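# Shelve each carton on its labelled rack board

## Task

Place each carton on the rack board its label names (A is the higher board, B the lower one). It must stand upright and level, fully over that board and inside its raised lip, resting either on the board or on another carton already there if the labels permit. Any carton that falls, slides down more than a few centimetres, or gets crushed means failure.

## Robot and tools

ROBOT. Two arms, left_arm and right_arm, each sit on a carriage on one shared floor track. left_rail carries left_arm and is always the one toward +y. right_rail carries right_arm. Each base is at x = 0, y = that carriage's position_m, z = 0.04 m, and faces +x. right_arm has a right hand and left_arm a mirrored left hand. Each hand has index, middle and ring fingers plus a thumb, with rubber tips. A rigid mast sticks out near the wrist on the palm side and can strike things.

FRAMES. Results use a scene frame fixed to the table. The table top is z = 0, +x is the way the arms face, +y is to their left, and +z is up. The track runs along y at x = 0, and the table starts at x = 0.17 m. Each hand point sits just past the index and middle knuckles on the palm side. In its own axes, +z runs along the straight fingers toward the tips and +y points out of the palm. +x crosses the palm away from the thumb on the right hand and toward the thumb on the left hand.

execute_actions(actions, cameras). actions is a list run in order. Each action may hold any of: rows, steps, until, left_rail, right_rail.
- rows: up to 15 rows, each applied for one 1/30 s step. A row is always 48 numbers in [-1, 1], even if only one arm moves. The first 24 are left_arm/dx, dy, dz, rx, ry, rz and then left_gripper/index_mcp, index_abd, index_pip, index_dip, middle_mcp, middle_abd, middle_pip, middle_dip, ring_mcp, ring_abd, ring_pip, ring_dip, thumb_cmc, thumb_axl, thumb_mcp, thumb_ipl, current_limit, speed. The last 24 are the same for right_arm/right_gripper.
- dx..rz are offsets, not poses. They count from the arm's Hand target as it stood when the action began, in that Hand target's own axes. Every row in the action counts from that same start. 1.0 equals 0.6 m or 180 degrees, and rx, ry, rz form one rotation vector. Sending all six as 0 re-commands the current Hand target.
- The finger numbers are absolute goal angles, scaled between each hinge's two stops. Toward -1 the joint bends toward the palm or swings the thumb in front of it. current_limit maps -1..+1 to 0..550 mA. speed sets the motor rate to (speed+1)/2 of 8.5 rad/s. These start at +0.4 and -0.6. A 0 in a gripper column is a real goal; to keep a grip, repeat the reported hand_goal, hand_current_limit and hand_speed.
- steps: 1 to 450, default 15, at least one per row. After the last row the arms keep heading to the last target.
- left_rail / right_rail: position_m (left -0.8 to 1.5, right -1.5 to 0.8, in m, an absolute place on the track), speed_m_s (0.01 to 1), acceleration_factor (0.1 to 1), or {"stop": true}.
- until: for example {"left_rail": {"position_status": ["!=", "moving"]}}, or {"all": {"status": "ended"}}. Numbers need a comparison (=, !=, <, <=, >, >=).
- cameras: names from cam_high, cam_low, cam_left_wrist, cam_right_wrist, or ["all"]. An empty actions list returns the full state and images.

move(target, speed, blend, stop_force, zero, blocking, cameras). Drives each hand point in a straight line. target is one 48-number row or a list of up to 15 rows. Every row holds offsets from the Hand targets at the move's start, not from the previous row. speed is the top path speed in m/s (0.002 to 3.2, default 0.25), given once or per target. blend is a corner radius in m for lists. stop_force is 4 to 120 N and ends an arm's path when the wrist senses that much push along its travel. zero=false keeps the old force zero. blocking=false returns early and cannot be combined with stop_force. Paths ignore obstacles. The result adds a move: line with the outcome (done, off_target, held, fault, moving) and the limits that acted.

wait(seconds 0 to 10) lets time run. stop() brakes a running move. zoom_image(camera, region [x0, y0, x1, y1], at most 504x504 px) enlarges the latest image. zero_wrist_force(arm) re-zeros that arm's force sensor. finished_scene(scene) ends the scene for good.

DRIVING. Send position_m first, then an action with steps and an until on that rail's position_status. Let the carriage arrive before positioning its hand or ending the scene. A row's target travels along with its carriage. Carriages must stay about 0.78 m apart.

RESULTS. These give end_effector_position (m) and end_effector_quat_wxyz in the scene frame, the Hand target, joint positions (rail m, then six joints in rad), torques, wrist force and torque in tool axes, and motor temperatures. Per finger motor they give hand_goal, hand_measured, hand_current_ma and hand_state (moving, goal, blocked, overload). Rail fields are position_m, position_status (moving, done, contact_stop, time_out, stopped, stopped_with_arm, stopped_for_other_arm, stopped_for_other_carriage) and position_answer (taken, not_taken). After a failed status, resend once things stand still.

AVOID
- Force faults: outside force of about 150 N. Torque faults: wrist joints limited near 37 N m.
- Targets pressed past firm contact.
- Fast impacts. Arms touching each other or a hand closing on the other hand.
- Paths passing near an arm's own base.
- Finger currents at or above 495 mA for 5 s, which shuts the motor down.
- Motors heating toward 85 °C from holding loads or straining.
- Anything dropped or set off the table, including onto the track or the metal strip.
- Sudden starts in rows; ramp offsets gradually, about 0.01 per row.
- Orientation steps over 32 degrees, which get clipped.

Each tool is called after ">>>" as name([rows], argument=value, ...), one row to a line, values as JSON.

## Session

>>> execute_actions(actions=[])

Scene clock: 0.00 s.
left_arm: end_effector_position=(+0.3781, +0.6938, +0.6699) hand_goal=(+0.754, +0.000, +0.576, +0.696, +0.754, +0.000, +0.576, +0.696, +0.754, +0.000, +0.576, +0.696, +0.714, +0.678, +0.226, +0.168) hand_measured=(+0.754, +0.000, +0.576, +0.696, +0.754, +0.000, +0.576, +0.696, +0.754, +0.000, +0.576, +0.696, +0.714, +0.678, +0.226, +0.168) hand_current_ma=(+0, +0, +0, +0, +0, +0, +0, +0, +0, +0, +0, +0, +0, +0, +0, +0) hand_state=(goal, goal, goal, goal, goal, goal, goal, goal, goal, goal, goal, goal, goal, goal, goal, goal) hand_current_limit=0.40 hand_speed=-0.60 end_effector_quat_wxyz=(+0.000, +1.000, +0.000, +0.000) | right_arm: end_effector_position=(+0.3781, -0.5362, +0.6699) hand_goal=(+0.754, +0.000, +0.576, +0.696, +0.754, +0.000, +0.576, +0.696, +0.754, +0.000, +0.576, +0.696, +0.714, +0.678, +0.226, +0.168) hand_measured=(+0.754, +0.000, +0.576, +0.696, +0.754, +0.000, +0.576, +0.696, +0.754, +0.000, +0.576, +0.696, +0.714, +0.678, +0.226, +0.168) hand_current_ma=(+0, +0, +0, +0, +0, +0, +0, +0, +0, +0, +0, +0, +0, +0, +0, +0) hand_state=(goal, goal, goal, goal, goal, goal, goal, goal, goal, goal, goal, goal, goal, goal, goal, goal) hand_current_limit=0.40 hand_speed=-0.60 end_effector_quat_wxyz=(+0.000, +0.000, +1.000, +0.000)
Joint positions: left_arm=[0.7 -0.28 -1.775 1.606 1.739 1.571 -1.851] | right_arm=[-0.7 -0.281 -1.775 1.606 1.739 1.571 1.29]
Joint velocities: within noise
Joint torques (N m): no reading
Motor temperatures (°C): left_arm=[30 23 29 31 36 34] | right_arm=[27 24 26 34 32 33]
Wrist force (N): no reading
Wrist torque (N m): no reading
Wrist force, peak (N): no reading
Hand target: left_arm +0.3781, +0.6938, +0.6699; +0.000, +1.000, +0.000, +0.000 | right_arm +0.3781, -0.5362, +0.6699; +0.000, +0.000, +1.000, +0.000
left_rail: position_m=0.700 position_status=done
right_rail: position_m=-0.700 position_status=done

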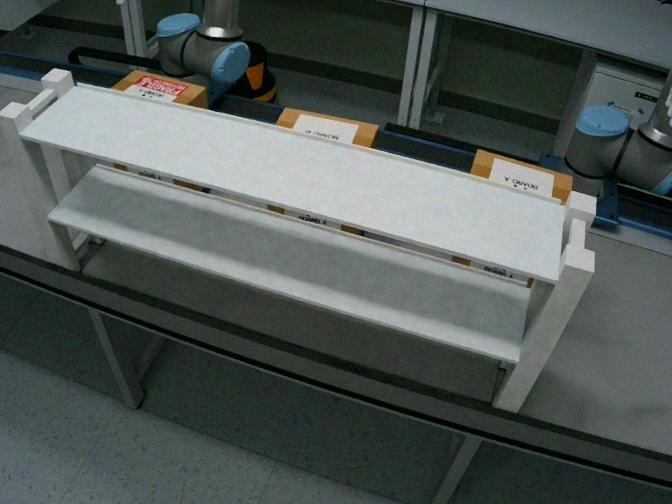

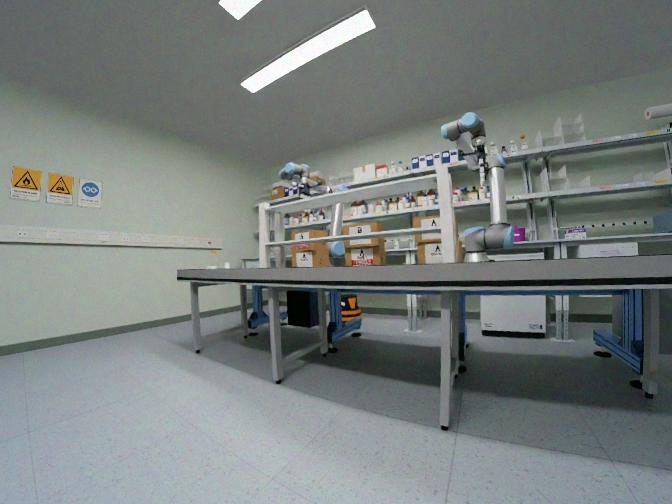

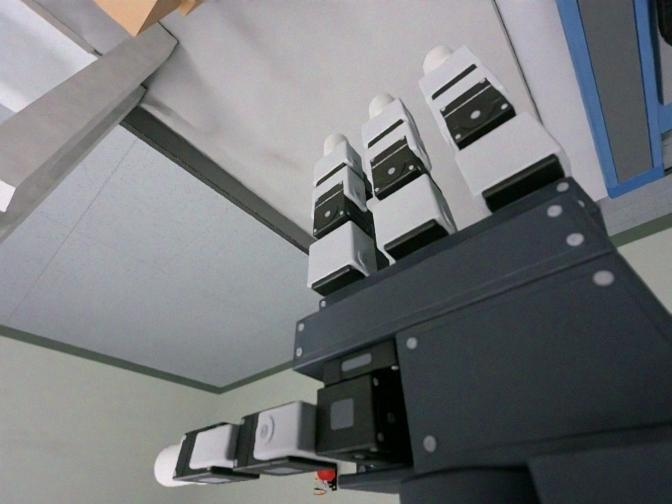

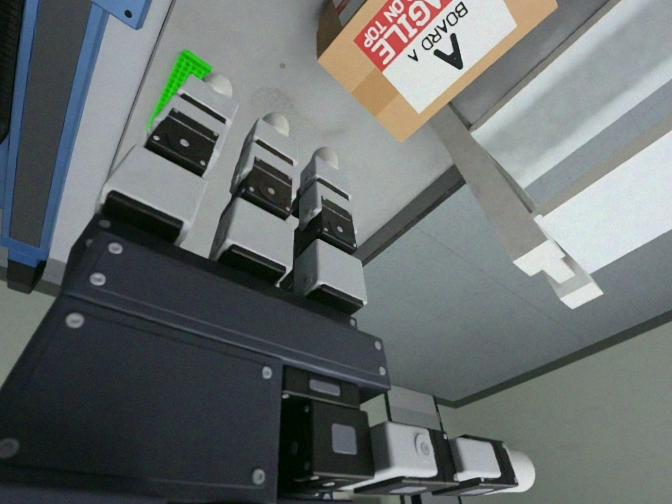

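>>> zoom_image(camera="cam_high", region=[80, 40, 330, 228])

>>> zoom_image(camera="cam_high", region=[350, 110, 600, 298])

>>> zoom_image(camera="cam_low", region=[240, 170, 520, 290])

>>> zoom_image(camera="cam_right_wrist", region=[300, 0, 620, 320])

Scaled by 2.016 from the camera's 672x504 image, which has a finer 960x720 frame.

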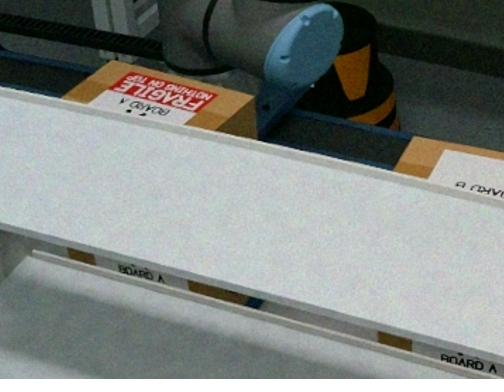

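Scaled by 2.016 from the camera's 672x504 image, which has a finer 960x720 frame.

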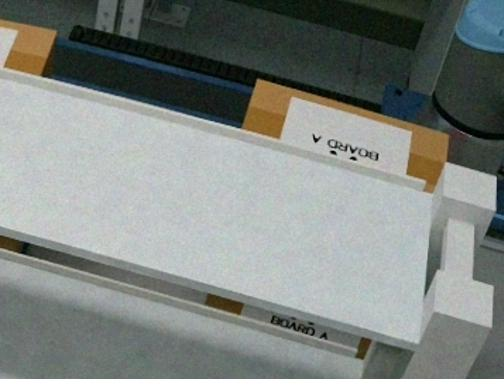

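Scaled by 1.800 from the camera's 672x504 image, which has a finer 960x720 frame.

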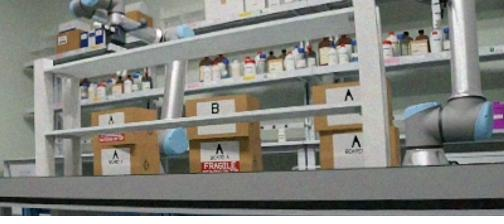

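Scaled by 1.575 from the camera's 672x504 image, which has a finer 960x720 frame.

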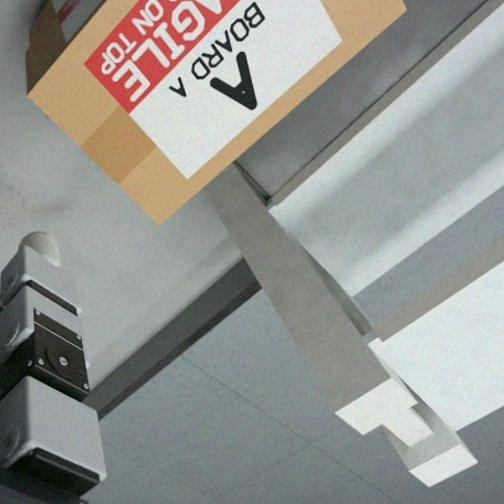

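>>> zoom_image(camera="cam_right_wrist", region=[0, 0, 336, 252])

>>> zoom_image(camera="cam_right_wrist", region=[260, 300, 560, 504])

>>> zoom_image(camera="cam_left_wrist", region=[260, 0, 596, 252])

>>> zoom_image(camera="cam_high", region=[0, 0, 336, 252])

>>> zoom_image(camera="cam_high", region=[336, 100, 672, 352])

Scaled by 1.500 from the camera's 672x504 image, which has a finer 960x720 frame.

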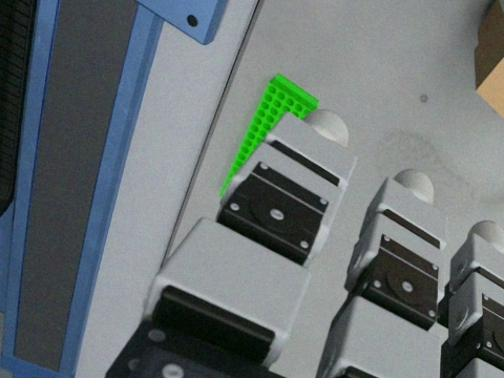

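Scaled by 1.680 from the camera's 672x504 image, which has a finer 960x720 frame.

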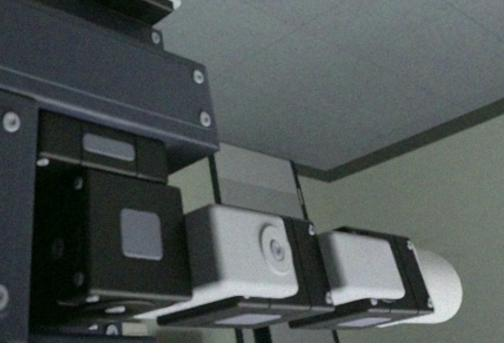

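Scaled by 1.500 from the camera's 672x504 image, which has a finer 960x720 frame.

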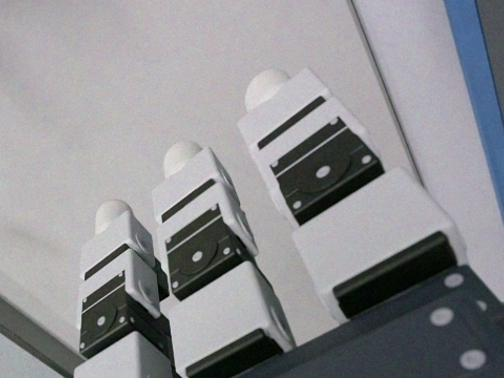

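Scaled by 1.500 from the camera's 672x504 image, which has a finer 960x720 frame.

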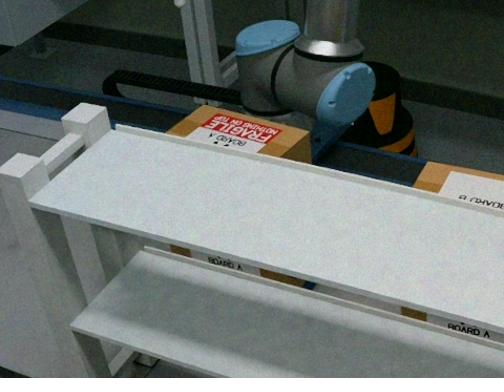

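Scaled by 1.500 from the camera's 672x504 image, which has a finer 960x720 frame.

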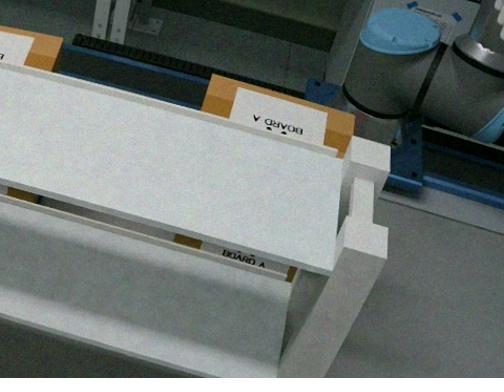

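>>> execute_actions([
  {"left_rail": {"position_m": 1.5, "speed_m_s": 0.5}, "right_rail": {"position_m": -0.26, "speed_m_s": 0.4}, "steps": 200, "until": {"all": {"status": "ended"}}},
], cameras=["cam_high", "cam_right_wrist"])

Scene clock: 15.43 s.
left_arm: end_effector_position=(+0.3781, +1.4936, +0.6699) hand_goal=(+0.754, +0.000, +0.576, +0.696, +0.754, +0.000, +0.576, +0.696, +0.754, +0.000, +0.576, +0.696, +0.714, +0.678, +0.226, +0.168) hand_measured=(+0.754, +0.000, +0.576, +0.696, +0.754, +0.000, +0.576, +0.696, +0.754, +0.000, +0.576, +0.696, +0.714, +0.678, +0.224, +0.168) hand_current_ma=(+0, +0, +0, +0, +0, +0, +0, +0, +0, +0, +0, +0, +0, +0, +0, +0) hand_state=(goal, goal, goal, goal, goal, goal, goal, goal, goal, goal, goal, goal, goal, goal, goal, goal) hand_current_limit=0.40 hand_speed=-0.60 end_effector_quat_wxyz=(+0.000, +1.000, +0.000, +0.000) | right_arm: end_effector_position=(+0.3781, -0.0962, +0.6699) hand_goal=(+0.754, +0.000, +0.576, +0.696, +0.754, +0.000, +0.576, +0.696, +0.754, +0.000, +0.576, +0.696, +0.714, +0.678, +0.226, +0.168) hand_measured=(+0.754, +0.000, +0.576, +0.696, +0.754, +0.000, +0.576, +0.696, +0.754, +0.000, +0.576, +0.696, +0.714, +0.678, +0.224, +0.168) hand_current_ma=(+0, +0, +0, +0, +0, +0, +0, +0, +0, +0, +0, +0, +0, +0, +0, +0) hand_state=(goal, goal, goal, goal, goal, goal, goal, goal, goal, goal, goal, goal, goal, goal, goal, goal) hand_current_limit=0.40 hand_speed=-0.60 end_effector_quat_wxyz=(+0.000, +0.000, +1.000, +0.000)
Joint positions: left_arm=[1.5 -0.28 -1.775 1.606 1.739 1.571 -1.851] | right_arm=[-0.26 -0.281 -1.775 1.606 1.739 1.571 1.29]
Joint torques (N m): left_arm=[-1.92 -18.57 -36.41 4.31 -0.01 0.13] | right_arm=[-1.14 -20.26 -37.88 4.04 0.17 0.16]
Wrist force (N): left_arm=[-0.2 -0.2 0.0] | right_arm=[0.4 0.1 0.4]
Wrist torque (N m): left_arm=[-0.03 0.02 0.00] | right_arm=[-0.02 -0.06 0.04]
Wrist force, peak (N): left_arm=[0.0 -1.9 0.0] | right_arm=[0.2 1.6 0.5]
Hand target: left_arm +0.3781, +1.4936, +0.6699; +0.000, +1.000, +0.000, +0.000 | right_arm +0.3781, -0.0962, +0.6699; +0.000, +0.000, +1.000, +0.000
left_rail: position_m=1.500 speed_m_s=0.50 position_status=done
right_rail: position_m=-0.260 speed_m_s=0.40 position_status=done
Images, in order (width x height): cam_high 672x504, cam_right_wrist 672x504.

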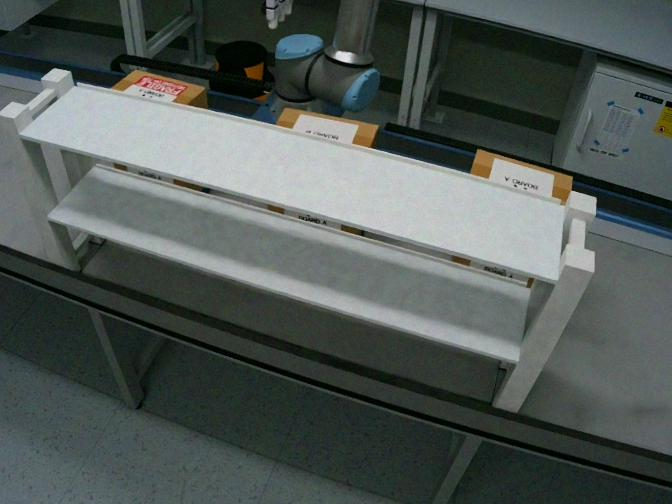

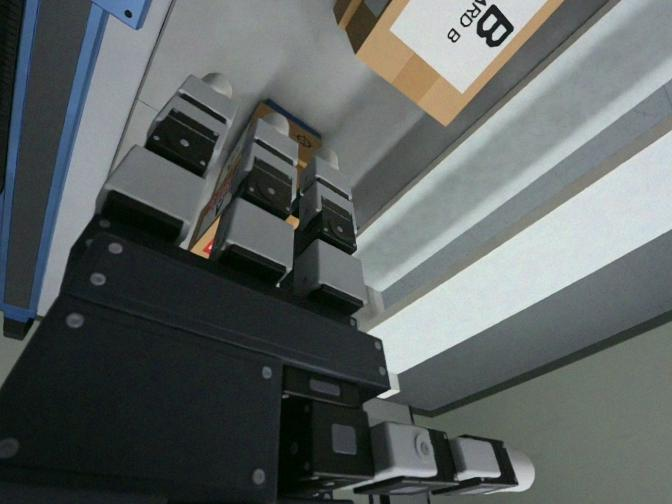

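>>> execute_actions([
  {"right_rail": {"position_m": -0.55, "speed_m_s": 0.4}, "steps": 200, "until": {"all": {"status": "ended"}}},
], cameras=["cam_right_wrist"])

>>> execute_actions([
  {"right_rail": {"position_m": -0.0, "speed_m_s": 0.4}, "steps": 200, "until": {"all": {"status": "ended"}}},
], cameras=["cam_right_wrist"])

>>> execute_actions([
  {"right_rail": {"position_m": 0.4, "speed_m_s": 0.4}, "steps": 200, "until": {"all": {"status": "ended"}}},
], cameras=["cam_right_wrist"])

>>> execute_actions([
  {"right_rail": {"position_m": 0.7, "speed_m_s": 0.4}, "steps": 200, "until": {"all": {"status": "ended"}}},
], cameras=["cam_right_wrist"])

Scene clock: 18.63 s.
left_arm: end_effector_position=(+0.3781, +1.4936, +0.6699) hand_goal=(+0.754, +0.000, +0.576, +0.696, +0.754, +0.000, +0.576, +0.696, +0.754, +0.000, +0.576, +0.696, +0.714, +0.678, +0.226, +0.168) hand_measured=(+0.754, +0.000, +0.576, +0.696, +0.754, +0.000, +0.576, +0.696, +0.754, +0.000, +0.576, +0.696, +0.714, +0.678, +0.224, +0.168) hand_current_ma=(+0, +0, +0, +0, +0, +0, +0, +0, +0, +0, +0, +0, +0, +0, +0, +0) hand_state=(goal, goal, goal, goal, goal, goal, goal, goal, goal, goal, goal, goal, goal, goal, goal, goal) hand_current_limit=0.40 hand_speed=-0.60 end_effector_quat_wxyz=(+0.000, +1.000, +0.000, +0.000) | right_arm: end_effector_position=(+0.3781, -0.3861, +0.6699) hand_goal=(+0.754, +0.000, +0.576, +0.696, +0.754, +0.000, +0.576, +0.696, +0.754, +0.000, +0.576, +0.696, +0.714, +0.678, +0.226, +0.168) hand_measured=(+0.754, +0.000, +0.576, +0.696, +0.754, +0.000, +0.576, +0.696, +0.754, +0.000, +0.576, +0.696, +0.714, +0.678, +0.224, +0.168) hand_current_ma=(+0, +0, +0, +0, +0, +0, +0, +0, +0, +0, +0, +0, +0, +0, +0, +0) hand_state=(goal, goal, goal, goal, goal, goal, goal, goal, goal, goal, goal, goal, goal, goal, goal, goal) hand_current_limit=0.40 hand_speed=-0.60 end_effector_quat_wxyz=(+0.000, +0.000, +1.000, +0.000)
Joint positions: left_arm=[1.5 -0.28 -1.775 1.606 1.739 1.571 -1.851] | right_arm=[-0.55 -0.281 -1.775 1.606 1.739 1.571 1.29]
Joint torques (N m): left_arm=[-1.54 -18.55 -36.33 4.08 -0.23 0.02] | right_arm=[-1.3 -19.81 -37.24 3.89 0.02 0.22]
Wrist force (N): left_arm=[-0.1 -0.3 -0.2] | right_arm=[0.4 0.0 0.5]
Wrist torque (N m): left_arm=[-0.02 0.00 0.01] | right_arm=[-0.04 -0.07 0.04]
Wrist force, peak (N): left_arm=[0.2 -0.6 -0.2] | right_arm=[0.3 2.2 0.3]
Hand target: left_arm +0.3781, +1.4936, +0.6699; +0.000, +1.000, +0.000, +0.000 | right_arm +0.3781, -0.3861, +0.6699; +0.000, +0.000, +1.000, +0.000
left_rail: position_m=1.500 speed_m_s=0.50 position_status=done
right_rail: position_m=-0.550 speed_m_s=0.40 position_status=done
Images, in order (width x height): cam_right_wrist 672x504.

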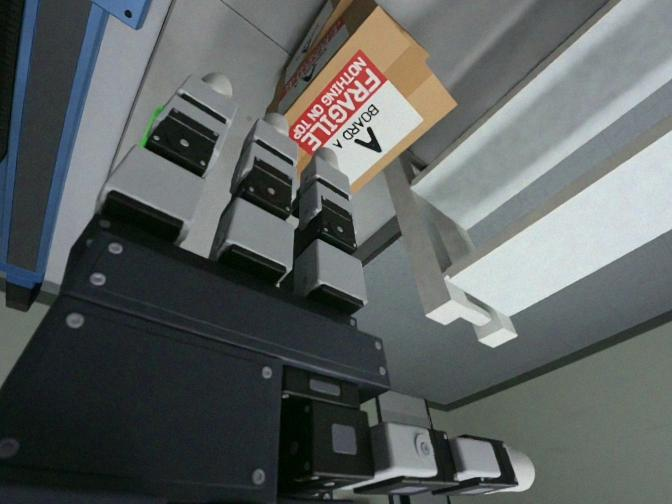

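Scene clock: 20.73 s.
left_arm: end_effector_position=(+0.3781, +1.4936, +0.6699) hand_goal=(+0.754, +0.000, +0.576, +0.696, +0.754, +0.000, +0.576, +0.696, +0.754, +0.000, +0.576, +0.696, +0.714, +0.678, +0.226, +0.168) hand_measured=(+0.754, +0.000, +0.576, +0.696, +0.754, +0.000, +0.576, +0.696, +0.754, +0.000, +0.576, +0.696, +0.714, +0.678, +0.224, +0.168) hand_current_ma=(+0, +0, +0, +0, +0, +0, +0, +0, +0, +0, +0, +0, +0, +0, +0, +0) hand_state=(goal, goal, goal, goal, goal, goal, goal, goal, goal, goal, goal, goal, goal, goal, goal, goal) hand_current_limit=0.40 hand_speed=-0.60 end_effector_quat_wxyz=(+0.000, +1.000, +0.000, +0.000) | right_arm: end_effector_position=(+0.3781, +0.1638, +0.6699) hand_goal=(+0.754, +0.000, +0.576, +0.696, +0.754, +0.000, +0.576, +0.696, +0.754, +0.000, +0.576, +0.696, +0.714, +0.678, +0.226, +0.168) hand_measured=(+0.754, +0.000, +0.576, +0.696, +0.754, +0.000, +0.576, +0.696, +0.754, +0.000, +0.576, +0.696, +0.714, +0.678, +0.224, +0.168) hand_current_ma=(+0, +0, +0, +0, +0, +0, +0, +0, +0, +0, +0, +0, +0, +0, +0, +0) hand_state=(goal, goal, goal, goal, goal, goal, goal, goal, goal, goal, goal, goal, goal, goal, goal, goal) hand_current_limit=0.40 hand_speed=-0.60 end_effector_quat_wxyz=(+0.000, +0.000, +1.000, +0.000)
Joint positions: left_arm=[1.5 -0.28 -1.775 1.606 1.739 1.571 -1.851] | right_arm=[0 -0.281 -1.775 1.606 1.739 1.571 1.29]
Joint torques (N m): left_arm=[-2.13 -18.71 -36.9 4.06 -0.33 0.1] | right_arm=[-1.31 -18.26 -37.76 3.84 0.12 0.29]
Wrist force (N): left_arm=[0.0 -0.2 0.1] | right_arm=[0.0 -0.1 0.2]
Wrist torque (N m): left_arm=[-0.03 0.00 0.00] | right_arm=[-0.03 -0.01 0.00]
Wrist force, peak (N): left_arm=[-0.2 -0.5 0.4] | right_arm=[0.2 -2.0 0.6]
Hand target: left_arm +0.3781, +1.4936, +0.6699; +0.000, +1.000, +0.000, +0.000 | right_arm +0.3781, +0.1638, +0.6699; +0.000, +0.000, +1.000, +0.000
left_rail: position_m=1.500 speed_m_s=0.50 position_status=done
right_rail: position_m=0.000 speed_m_s=0.40 position_status=done
Images, in order (width x height): cam_right_wrist 672x504.

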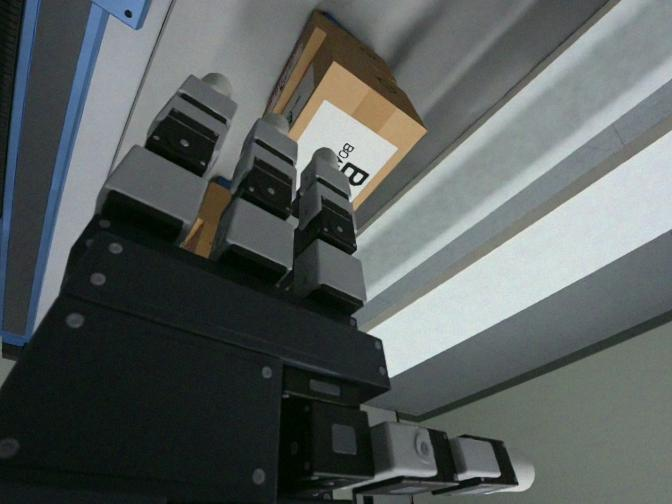

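Scene clock: 22.47 s.
left_arm: end_effector_position=(+0.3781, +1.4936, +0.6699) hand_goal=(+0.754, +0.000, +0.576, +0.696, +0.754, +0.000, +0.576, +0.696, +0.754, +0.000, +0.576, +0.696, +0.714, +0.678, +0.226, +0.168) hand_measured=(+0.754, +0.000, +0.576, +0.696, +0.754, +0.000, +0.576, +0.696, +0.754, +0.000, +0.576, +0.696, +0.714, +0.678, +0.224, +0.168) hand_current_ma=(+0, +0, +0, +0, +0, +0, +0, +0, +0, +0, +0, +0, +0, +0, +0, +0) hand_state=(goal, goal, goal, goal, goal, goal, goal, goal, goal, goal, goal, goal, goal, goal, goal, goal) hand_current_limit=0.40 hand_speed=-0.60 end_effector_quat_wxyz=(+0.000, +1.000, +0.000, +0.000) | right_arm: end_effector_position=(+0.3781, +0.5638, +0.6699) hand_goal=(+0.754, +0.000, +0.576, +0.696, +0.754, +0.000, +0.576, +0.696, +0.754, +0.000, +0.576, +0.696, +0.714, +0.678, +0.226, +0.168) hand_measured=(+0.754, +0.000, +0.576, +0.696, +0.754, +0.000, +0.576, +0.696, +0.754, +0.000, +0.576, +0.696, +0.714, +0.678, +0.224, +0.168) hand_current_ma=(+0, +0, +0, +0, +0, +0, +0, +0, +0, +0, +0, +0, +0, +0, +0, +0) hand_state=(goal, goal, goal, goal, goal, goal, goal, goal, goal, goal, goal, goal, goal, goal, goal, goal) hand_current_limit=0.40 hand_speed=-0.60 end_effector_quat_wxyz=(+0.000, +0.000, +1.000, +0.000)
Joint positions: left_arm=[1.5 -0.28 -1.775 1.606 1.739 1.571 -1.851] | right_arm=[0.4 -0.281 -1.775 1.606 1.739 1.571 1.29]
Joint torques (N m): left_arm=[-2.54 -17.79 -36.34 4.05 -0.28 0.1] | right_arm=[0.19 -19.5 -37.34 3.9 0.19 0.1]
Wrist force (N): left_arm=[0.2 -0.4 -0.1] | right_arm=[0.3 -0.2 0.6]
Wrist torque (N m): left_arm=[-0.05 -0.03 0.03] | right_arm=[-0.08 -0.05 0.02]
Wrist force, peak (N): left_arm=[0.5 -0.6 0.1] | right_arm=[0.4 1.5 0.4]
Hand target: left_arm +0.3781, +1.4936, +0.6699; +0.000, +1.000, +0.000, +0.000 | right_arm +0.3781, +0.5638, +0.6699; +0.000, +0.000, +1.000, +0.000
left_rail: position_m=1.500 speed_m_s=0.50 position_status=done
right_rail: position_m=0.400 speed_m_s=0.40 position_status=done
Images, in order (width x height): cam_right_wrist 672x504.

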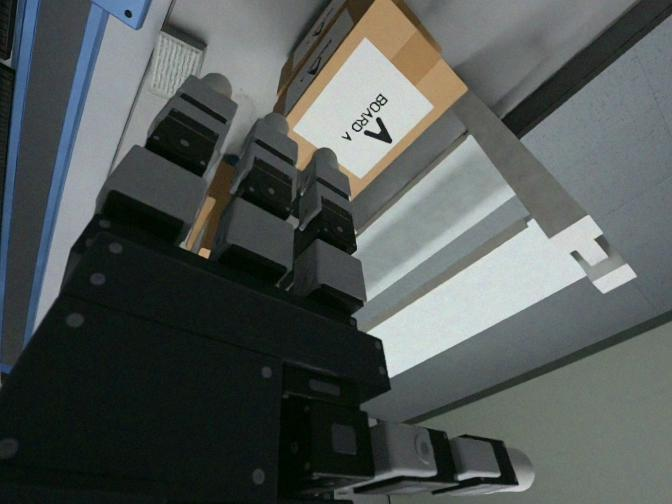

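Scene clock: 23.97 s.
left_arm: end_effector_position=(+0.3781, +1.4936, +0.6699) hand_goal=(+0.754, +0.000, +0.576, +0.696, +0.754, +0.000, +0.576, +0.696, +0.754, +0.000, +0.576, +0.696, +0.714, +0.678, +0.226, +0.168) hand_measured=(+0.754, +0.000, +0.576, +0.696, +0.754, +0.000, +0.576, +0.696, +0.754, +0.000, +0.576, +0.696, +0.714, +0.678, +0.224, +0.168) hand_current_ma=(+0, +0, +0, +0, +0, +0, +0, +0, +0, +0, +0, +0, +0, +0, +0, +0) hand_state=(goal, goal, goal, goal, goal, goal, goal, goal, goal, goal, goal, goal, goal, goal, goal, goal) hand_current_limit=0.40 hand_speed=-0.60 end_effector_quat_wxyz=(+0.000, +1.000, +0.000, +0.000) | right_arm: end_effector_position=(+0.3781, +0.8638, +0.6699) hand_goal=(+0.754, +0.000, +0.576, +0.696, +0.754, +0.000, +0.576, +0.696, +0.754, +0.000, +0.576, +0.696, +0.714, +0.678, +0.226, +0.168) hand_measured=(+0.754, +0.000, +0.576, +0.696, +0.754, +0.000, +0.576, +0.696, +0.754, +0.000, +0.576, +0.696, +0.714, +0.678, +0.224, +0.168) hand_current_ma=(+0, +0, +0, +0, +0, +0, +0, +0, +0, +0, +0, +0, +0, +0, +0, +0) hand_state=(goal, goal, goal, goal, goal, goal, goal, goal, goal, goal, goal, goal, goal, goal, goal, goal) hand_current_limit=0.40 hand_speed=-0.60 end_effector_quat_wxyz=(+0.000, +0.000, +1.000, +0.000)
Joint positions: left_arm=[1.5 -0.28 -1.775 1.606 1.739 1.571 -1.851] | right_arm=[0.7 -0.281 -1.775 1.606 1.739 1.571 1.29]
Joint torques (N m): left_arm=[-0.68 -18.53 -36.6 4.2 -0.29 -0.04] | right_arm=[-0.68 -19.52 -37.7 4.01 0.2 0.17]
Wrist force (N): left_arm=[0.0 -0.4 0.1] | right_arm=[0.1 -0.1 0.5]
Wrist torque (N m): left_arm=[-0.06 -0.01 0.02] | right_arm=[-0.05 -0.02 0.01]
Wrist force, peak (N): left_arm=[0.6 -0.4 0.1] | right_arm=[0.7 1.3 0.6]
Hand target: left_arm +0.3781, +1.4936, +0.6699; +0.000, +1.000, +0.000, +0.000 | right_arm +0.3781, +0.8638, +0.6699; +0.000, +0.000, +1.000, +0.000
left_rail: position_m=1.500 speed_m_s=0.50 position_status=done
right_rail: position_m=0.700 speed_m_s=0.40 position_status=done
Images, in order (width x height): cam_right_wrist 672x504.

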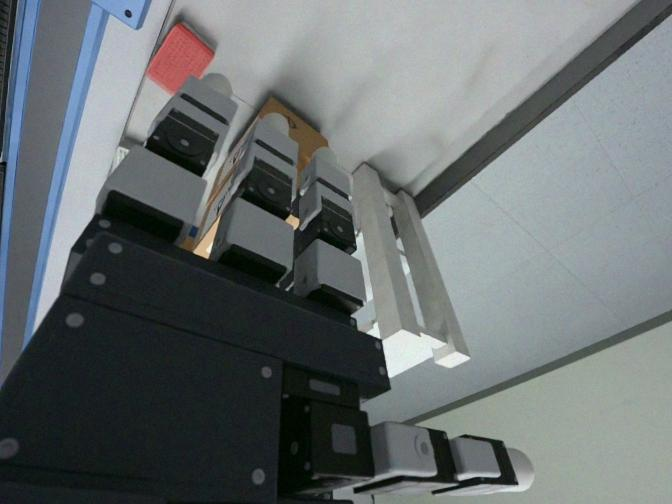

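>>> execute_actions([
  {"right_rail": {"position_m": 0.15, "speed_m_s": 0.4}, "steps": 200, "until": {"all": {"status": "ended"}}},
], cameras=["cam_low", "cam_high", "cam_right_wrist"])

>>> zoom_image(camera="cam_low", region=[340, 215, 396, 271])

>>> zoom_image(camera="cam_low", region=[286, 220, 336, 270])

>>> zoom_image(camera="cam_low", region=[410, 210, 466, 266])

>>> zoom_image(camera="cam_right_wrist", region=[160, 0, 412, 252])

Scene clock: 27.07 s.
left_arm: end_effector_position=(+0.3781, +1.4936, +0.6699) hand_goal=(+0.754, +0.000, +0.576, +0.696, +0.754, +0.000, +0.576, +0.696, +0.754, +0.000, +0.576, +0.696, +0.714, +0.678, +0.226, +0.168) hand_measured=(+0.754, +0.000, +0.576, +0.696, +0.754, +0.000, +0.576, +0.696, +0.754, +0.000, +0.576, +0.696, +0.714, +0.678, +0.224, +0.168) hand_current_ma=(+0, +0, +0, +0, +0, +0, +0, +0, +0, +0, +0, +0, +0, +0, +0, +0) hand_state=(goal, goal, goal, goal, goal, goal, goal, goal, goal, goal, goal, goal, goal, goal, goal, goal) hand_current_limit=0.40 hand_speed=-0.60 end_effector_quat_wxyz=(+0.000, +1.000, +0.000, +0.000) | right_arm: end_effector_position=(+0.3781, +0.3139, +0.6699) hand_goal=(+0.754, +0.000, +0.576, +0.696, +0.754, +0.000, +0.576, +0.696, +0.754, +0.000, +0.576, +0.696, +0.714, +0.678, +0.226, +0.168) hand_measured=(+0.754, +0.000, +0.576, +0.696, +0.754, +0.000, +0.576, +0.696, +0.754, +0.000, +0.576, +0.696, +0.714, +0.678, +0.224, +0.168) hand_current_ma=(+0, +0, +0, +0, +0, +0, +0, +0, +0, +0, +0, +0, +0, +0, +0, +0) hand_state=(goal, goal, goal, goal, goal, goal, goal, goal, goal, goal, goal, goal, goal, goal, goal, goal) hand_current_limit=0.40 hand_speed=-0.60 end_effector_quat_wxyz=(+0.000, +0.000, +1.000, +0.000)
Joint positions: left_arm=[1.5 -0.28 -1.775 1.606 1.739 1.571 -1.851] | right_arm=[0.15 -0.281 -1.775 1.606 1.739 1.571 1.29]
Joint torques (N m): left_arm=[-2.23 -19.13 -36.45 4.1 -0.52 0.15] | right_arm=[-0.67 -19.3 -37.34 4.08 0.22 0.1]
Wrist force (N): left_arm=[0.0 -0.5 0.1] | right_arm=[0.4 0.0 0.4]
Wrist torque (N m): left_arm=[-0.08 -0.01 0.02] | right_arm=[-0.03 -0.06 0.03]
Wrist force, peak (N): left_arm=[-0.3 -0.6 -0.1] | right_arm=[0.1 1.9 0.1]
Hand target: left_arm +0.3781, +1.4936, +0.6699; +0.000, +1.000, +0.000, +0.000 | right_arm +0.3781, +0.3139, +0.6699; +0.000, +0.000, +1.000, +0.000
left_rail: position_m=1.500 speed_m_s=0.50 position_status=done
right_rail: position_m=0.150 speed_m_s=0.40 position_status=done
Images, in order (width x height): cam_high 672x504, cam_low 672x504, cam_right_wrist 672x504.

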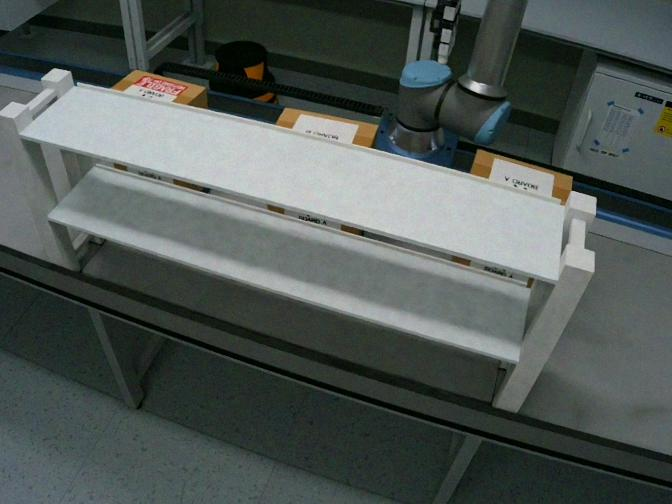

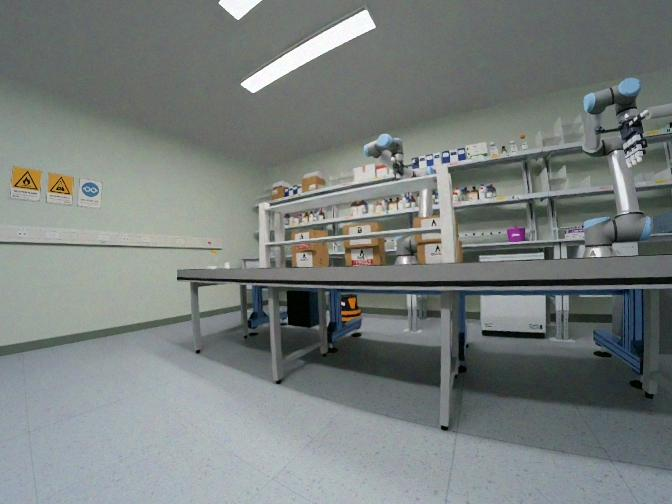

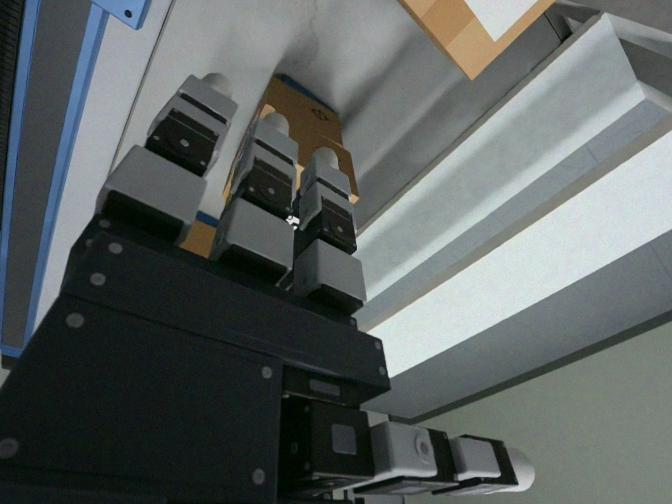

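Scaled by 9.000 from the camera's 672x504 image, which has a finer 960x720 frame.

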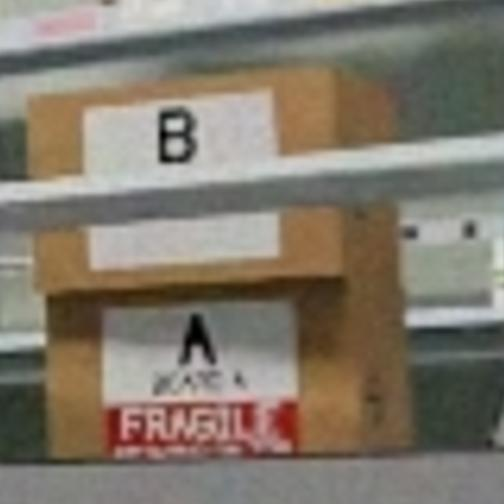

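Scaled by 10.080 from the camera's 672x504 image, which has a finer 960x720 frame.

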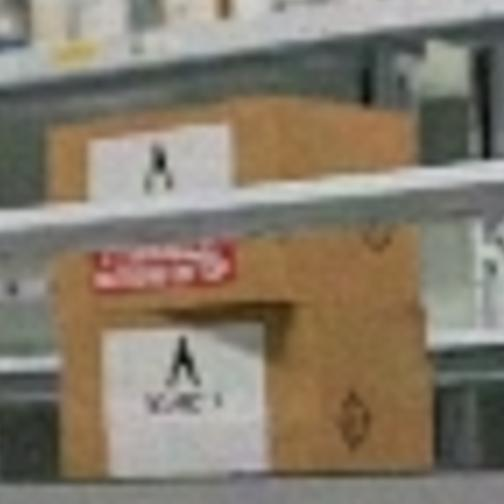

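Scaled by 9.000 from the camera's 672x504 image, which has a finer 960x720 frame.

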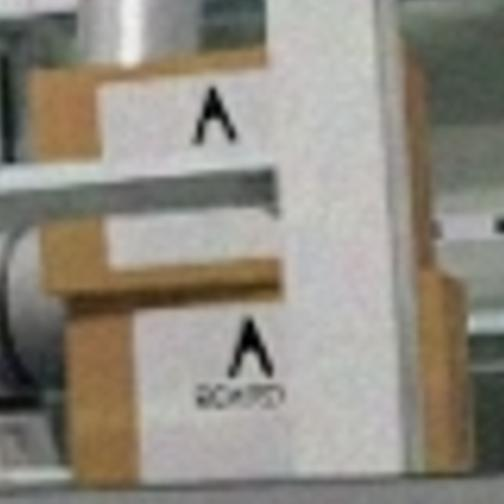

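Scaled by 2.000 from the camera's 672x504 image, which has a finer 960x720 frame.

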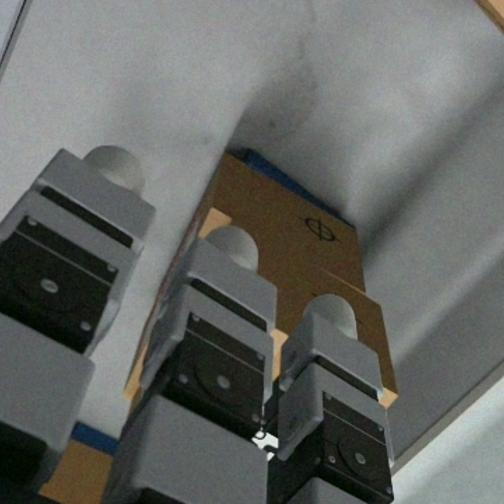

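>>> execute_actions([
  {"rows": [[0,0,0,0,0,0, 0.754,0,0.576,0.696,0.754,0,0.576,0.696,0.754,0,0.576,0.696,0.714,0.678,0.226,0.168,0.4,-0.6, 0,0,0,0,0,0, 1,-0.55,1,1,1,-0.55,1,1,1,-0.55,1,1,1,0.678,0.226,0.168,0.4,-0.6]], "steps": 40},
  {"right_rail": {"position_m": -0.45, "speed_m_s": 0.5}, "steps": 200, "until": {"all": {"status": "ended"}}},
], cameras=["cam_right_wrist"])

Scene clock: 35.53 s.
left_arm: end_effector_position=(+0.3781, +1.4936, +0.6699) hand_goal=(+0.754, +0.000, +0.576, +0.696, +0.754, +0.000, +0.576, +0.696, +0.754, +0.000, +0.576, +0.696, +0.714, +0.678, +0.226, +0.168) hand_measured=(+0.754, +0.000, +0.576, +0.696, +0.754, +0.000, +0.576, +0.696, +0.754, +0.000, +0.576, +0.696, +0.714, +0.678, +0.224, +0.168) hand_current_ma=(+0, +0, +0, +0, +0, +0, +0, +0, +0, +0, +0, +0, +0, +0, +0, +0) hand_state=(goal, goal, goal, goal, goal, goal, goal, goal, goal, goal, goal, goal, goal, goal, goal, goal) hand_current_limit=0.40 hand_speed=-0.60 end_effector_quat_wxyz=(+0.000, +1.000, +0.000, +0.000) | right_arm: end_effector_position=(+0.3781, -0.2861, +0.6699) hand_goal=(+1.000, -0.550, +1.000, +1.000, +1.000, -0.550, +1.000, +1.000, +1.000, -0.550, +1.000, +1.000, +1.000, +0.678, +0.226, +0.168) hand_measured=(+0.988, -0.542, +0.994, +0.996, +0.990, -0.542, +0.994, +0.996, +0.988, -0.544, +0.994, +0.998, +0.998, +0.678, +0.224, +0.168) hand_current_ma=(-3, +1, -1, +0, -2, +1, -1, +0, -3, +1, -1, +0, +0, +0, +0, +0) hand_state=(goal, goal, goal, goal, goal, goal, goal, goal, goal, goal, goal, goal, goal, goal, goal, goal) hand_current_limit=0.40 hand_speed=-0.60 end_effector_quat_wxyz=(+0.000, +0.000, +1.000, +0.000)
Joint positions: left_arm=[1.5 -0.28 -1.775 1.606 1.739 1.571 -1.851] | right_arm=[-0.45 -0.281 -1.775 1.606 1.739 1.571 1.29]
Joint torques (N m): left_arm=[-1.2 -18.93 -37.11 4 -0.71 -0.03] | right_arm=[-1.34 -20.58 -37.26 4.18 0.35 0.32]
Wrist force (N): left_arm=[0.0 -0.3 0.1] | right_arm=[0.0 -0.1 0.4]
Wrist torque (N m): left_arm=[-0.05 0.00 0.01] | right_arm=[-0.13 -0.04 -0.01]
Wrist force, peak (N): left_arm=[0.3 -0.2 0.7] | right_arm=[0.0 -1.5 0.5]
Hand target: left_arm +0.3781, +1.4936, +0.6699; +0.000, +1.000, +0.000, +0.000 | right_arm +0.3781, -0.2861, +0.6699; +0.000, +0.000, +1.000, +0.000
Off the commanded pose: left_arm 0.000 m, 0 deg | right_arm 0.000 m, 0 deg.
left_rail: position_m=1.500 speed_m_s=0.50 position_status=done
right_rail: position_m=-0.450 speed_m_s=0.50 position_status=done
Images, in order (width x height): cam_right_wrist 672x504.

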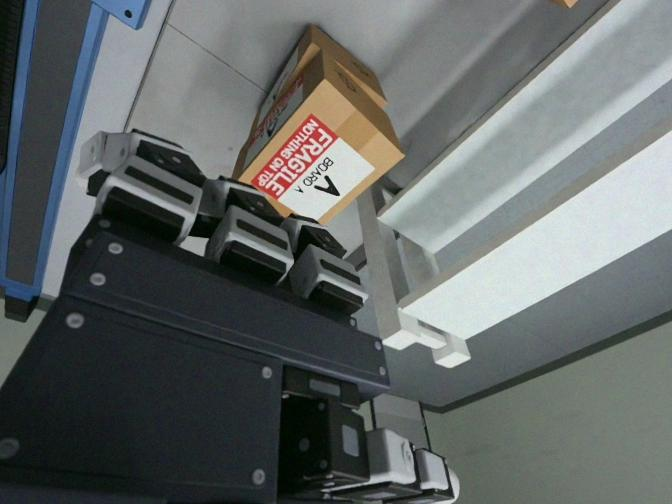

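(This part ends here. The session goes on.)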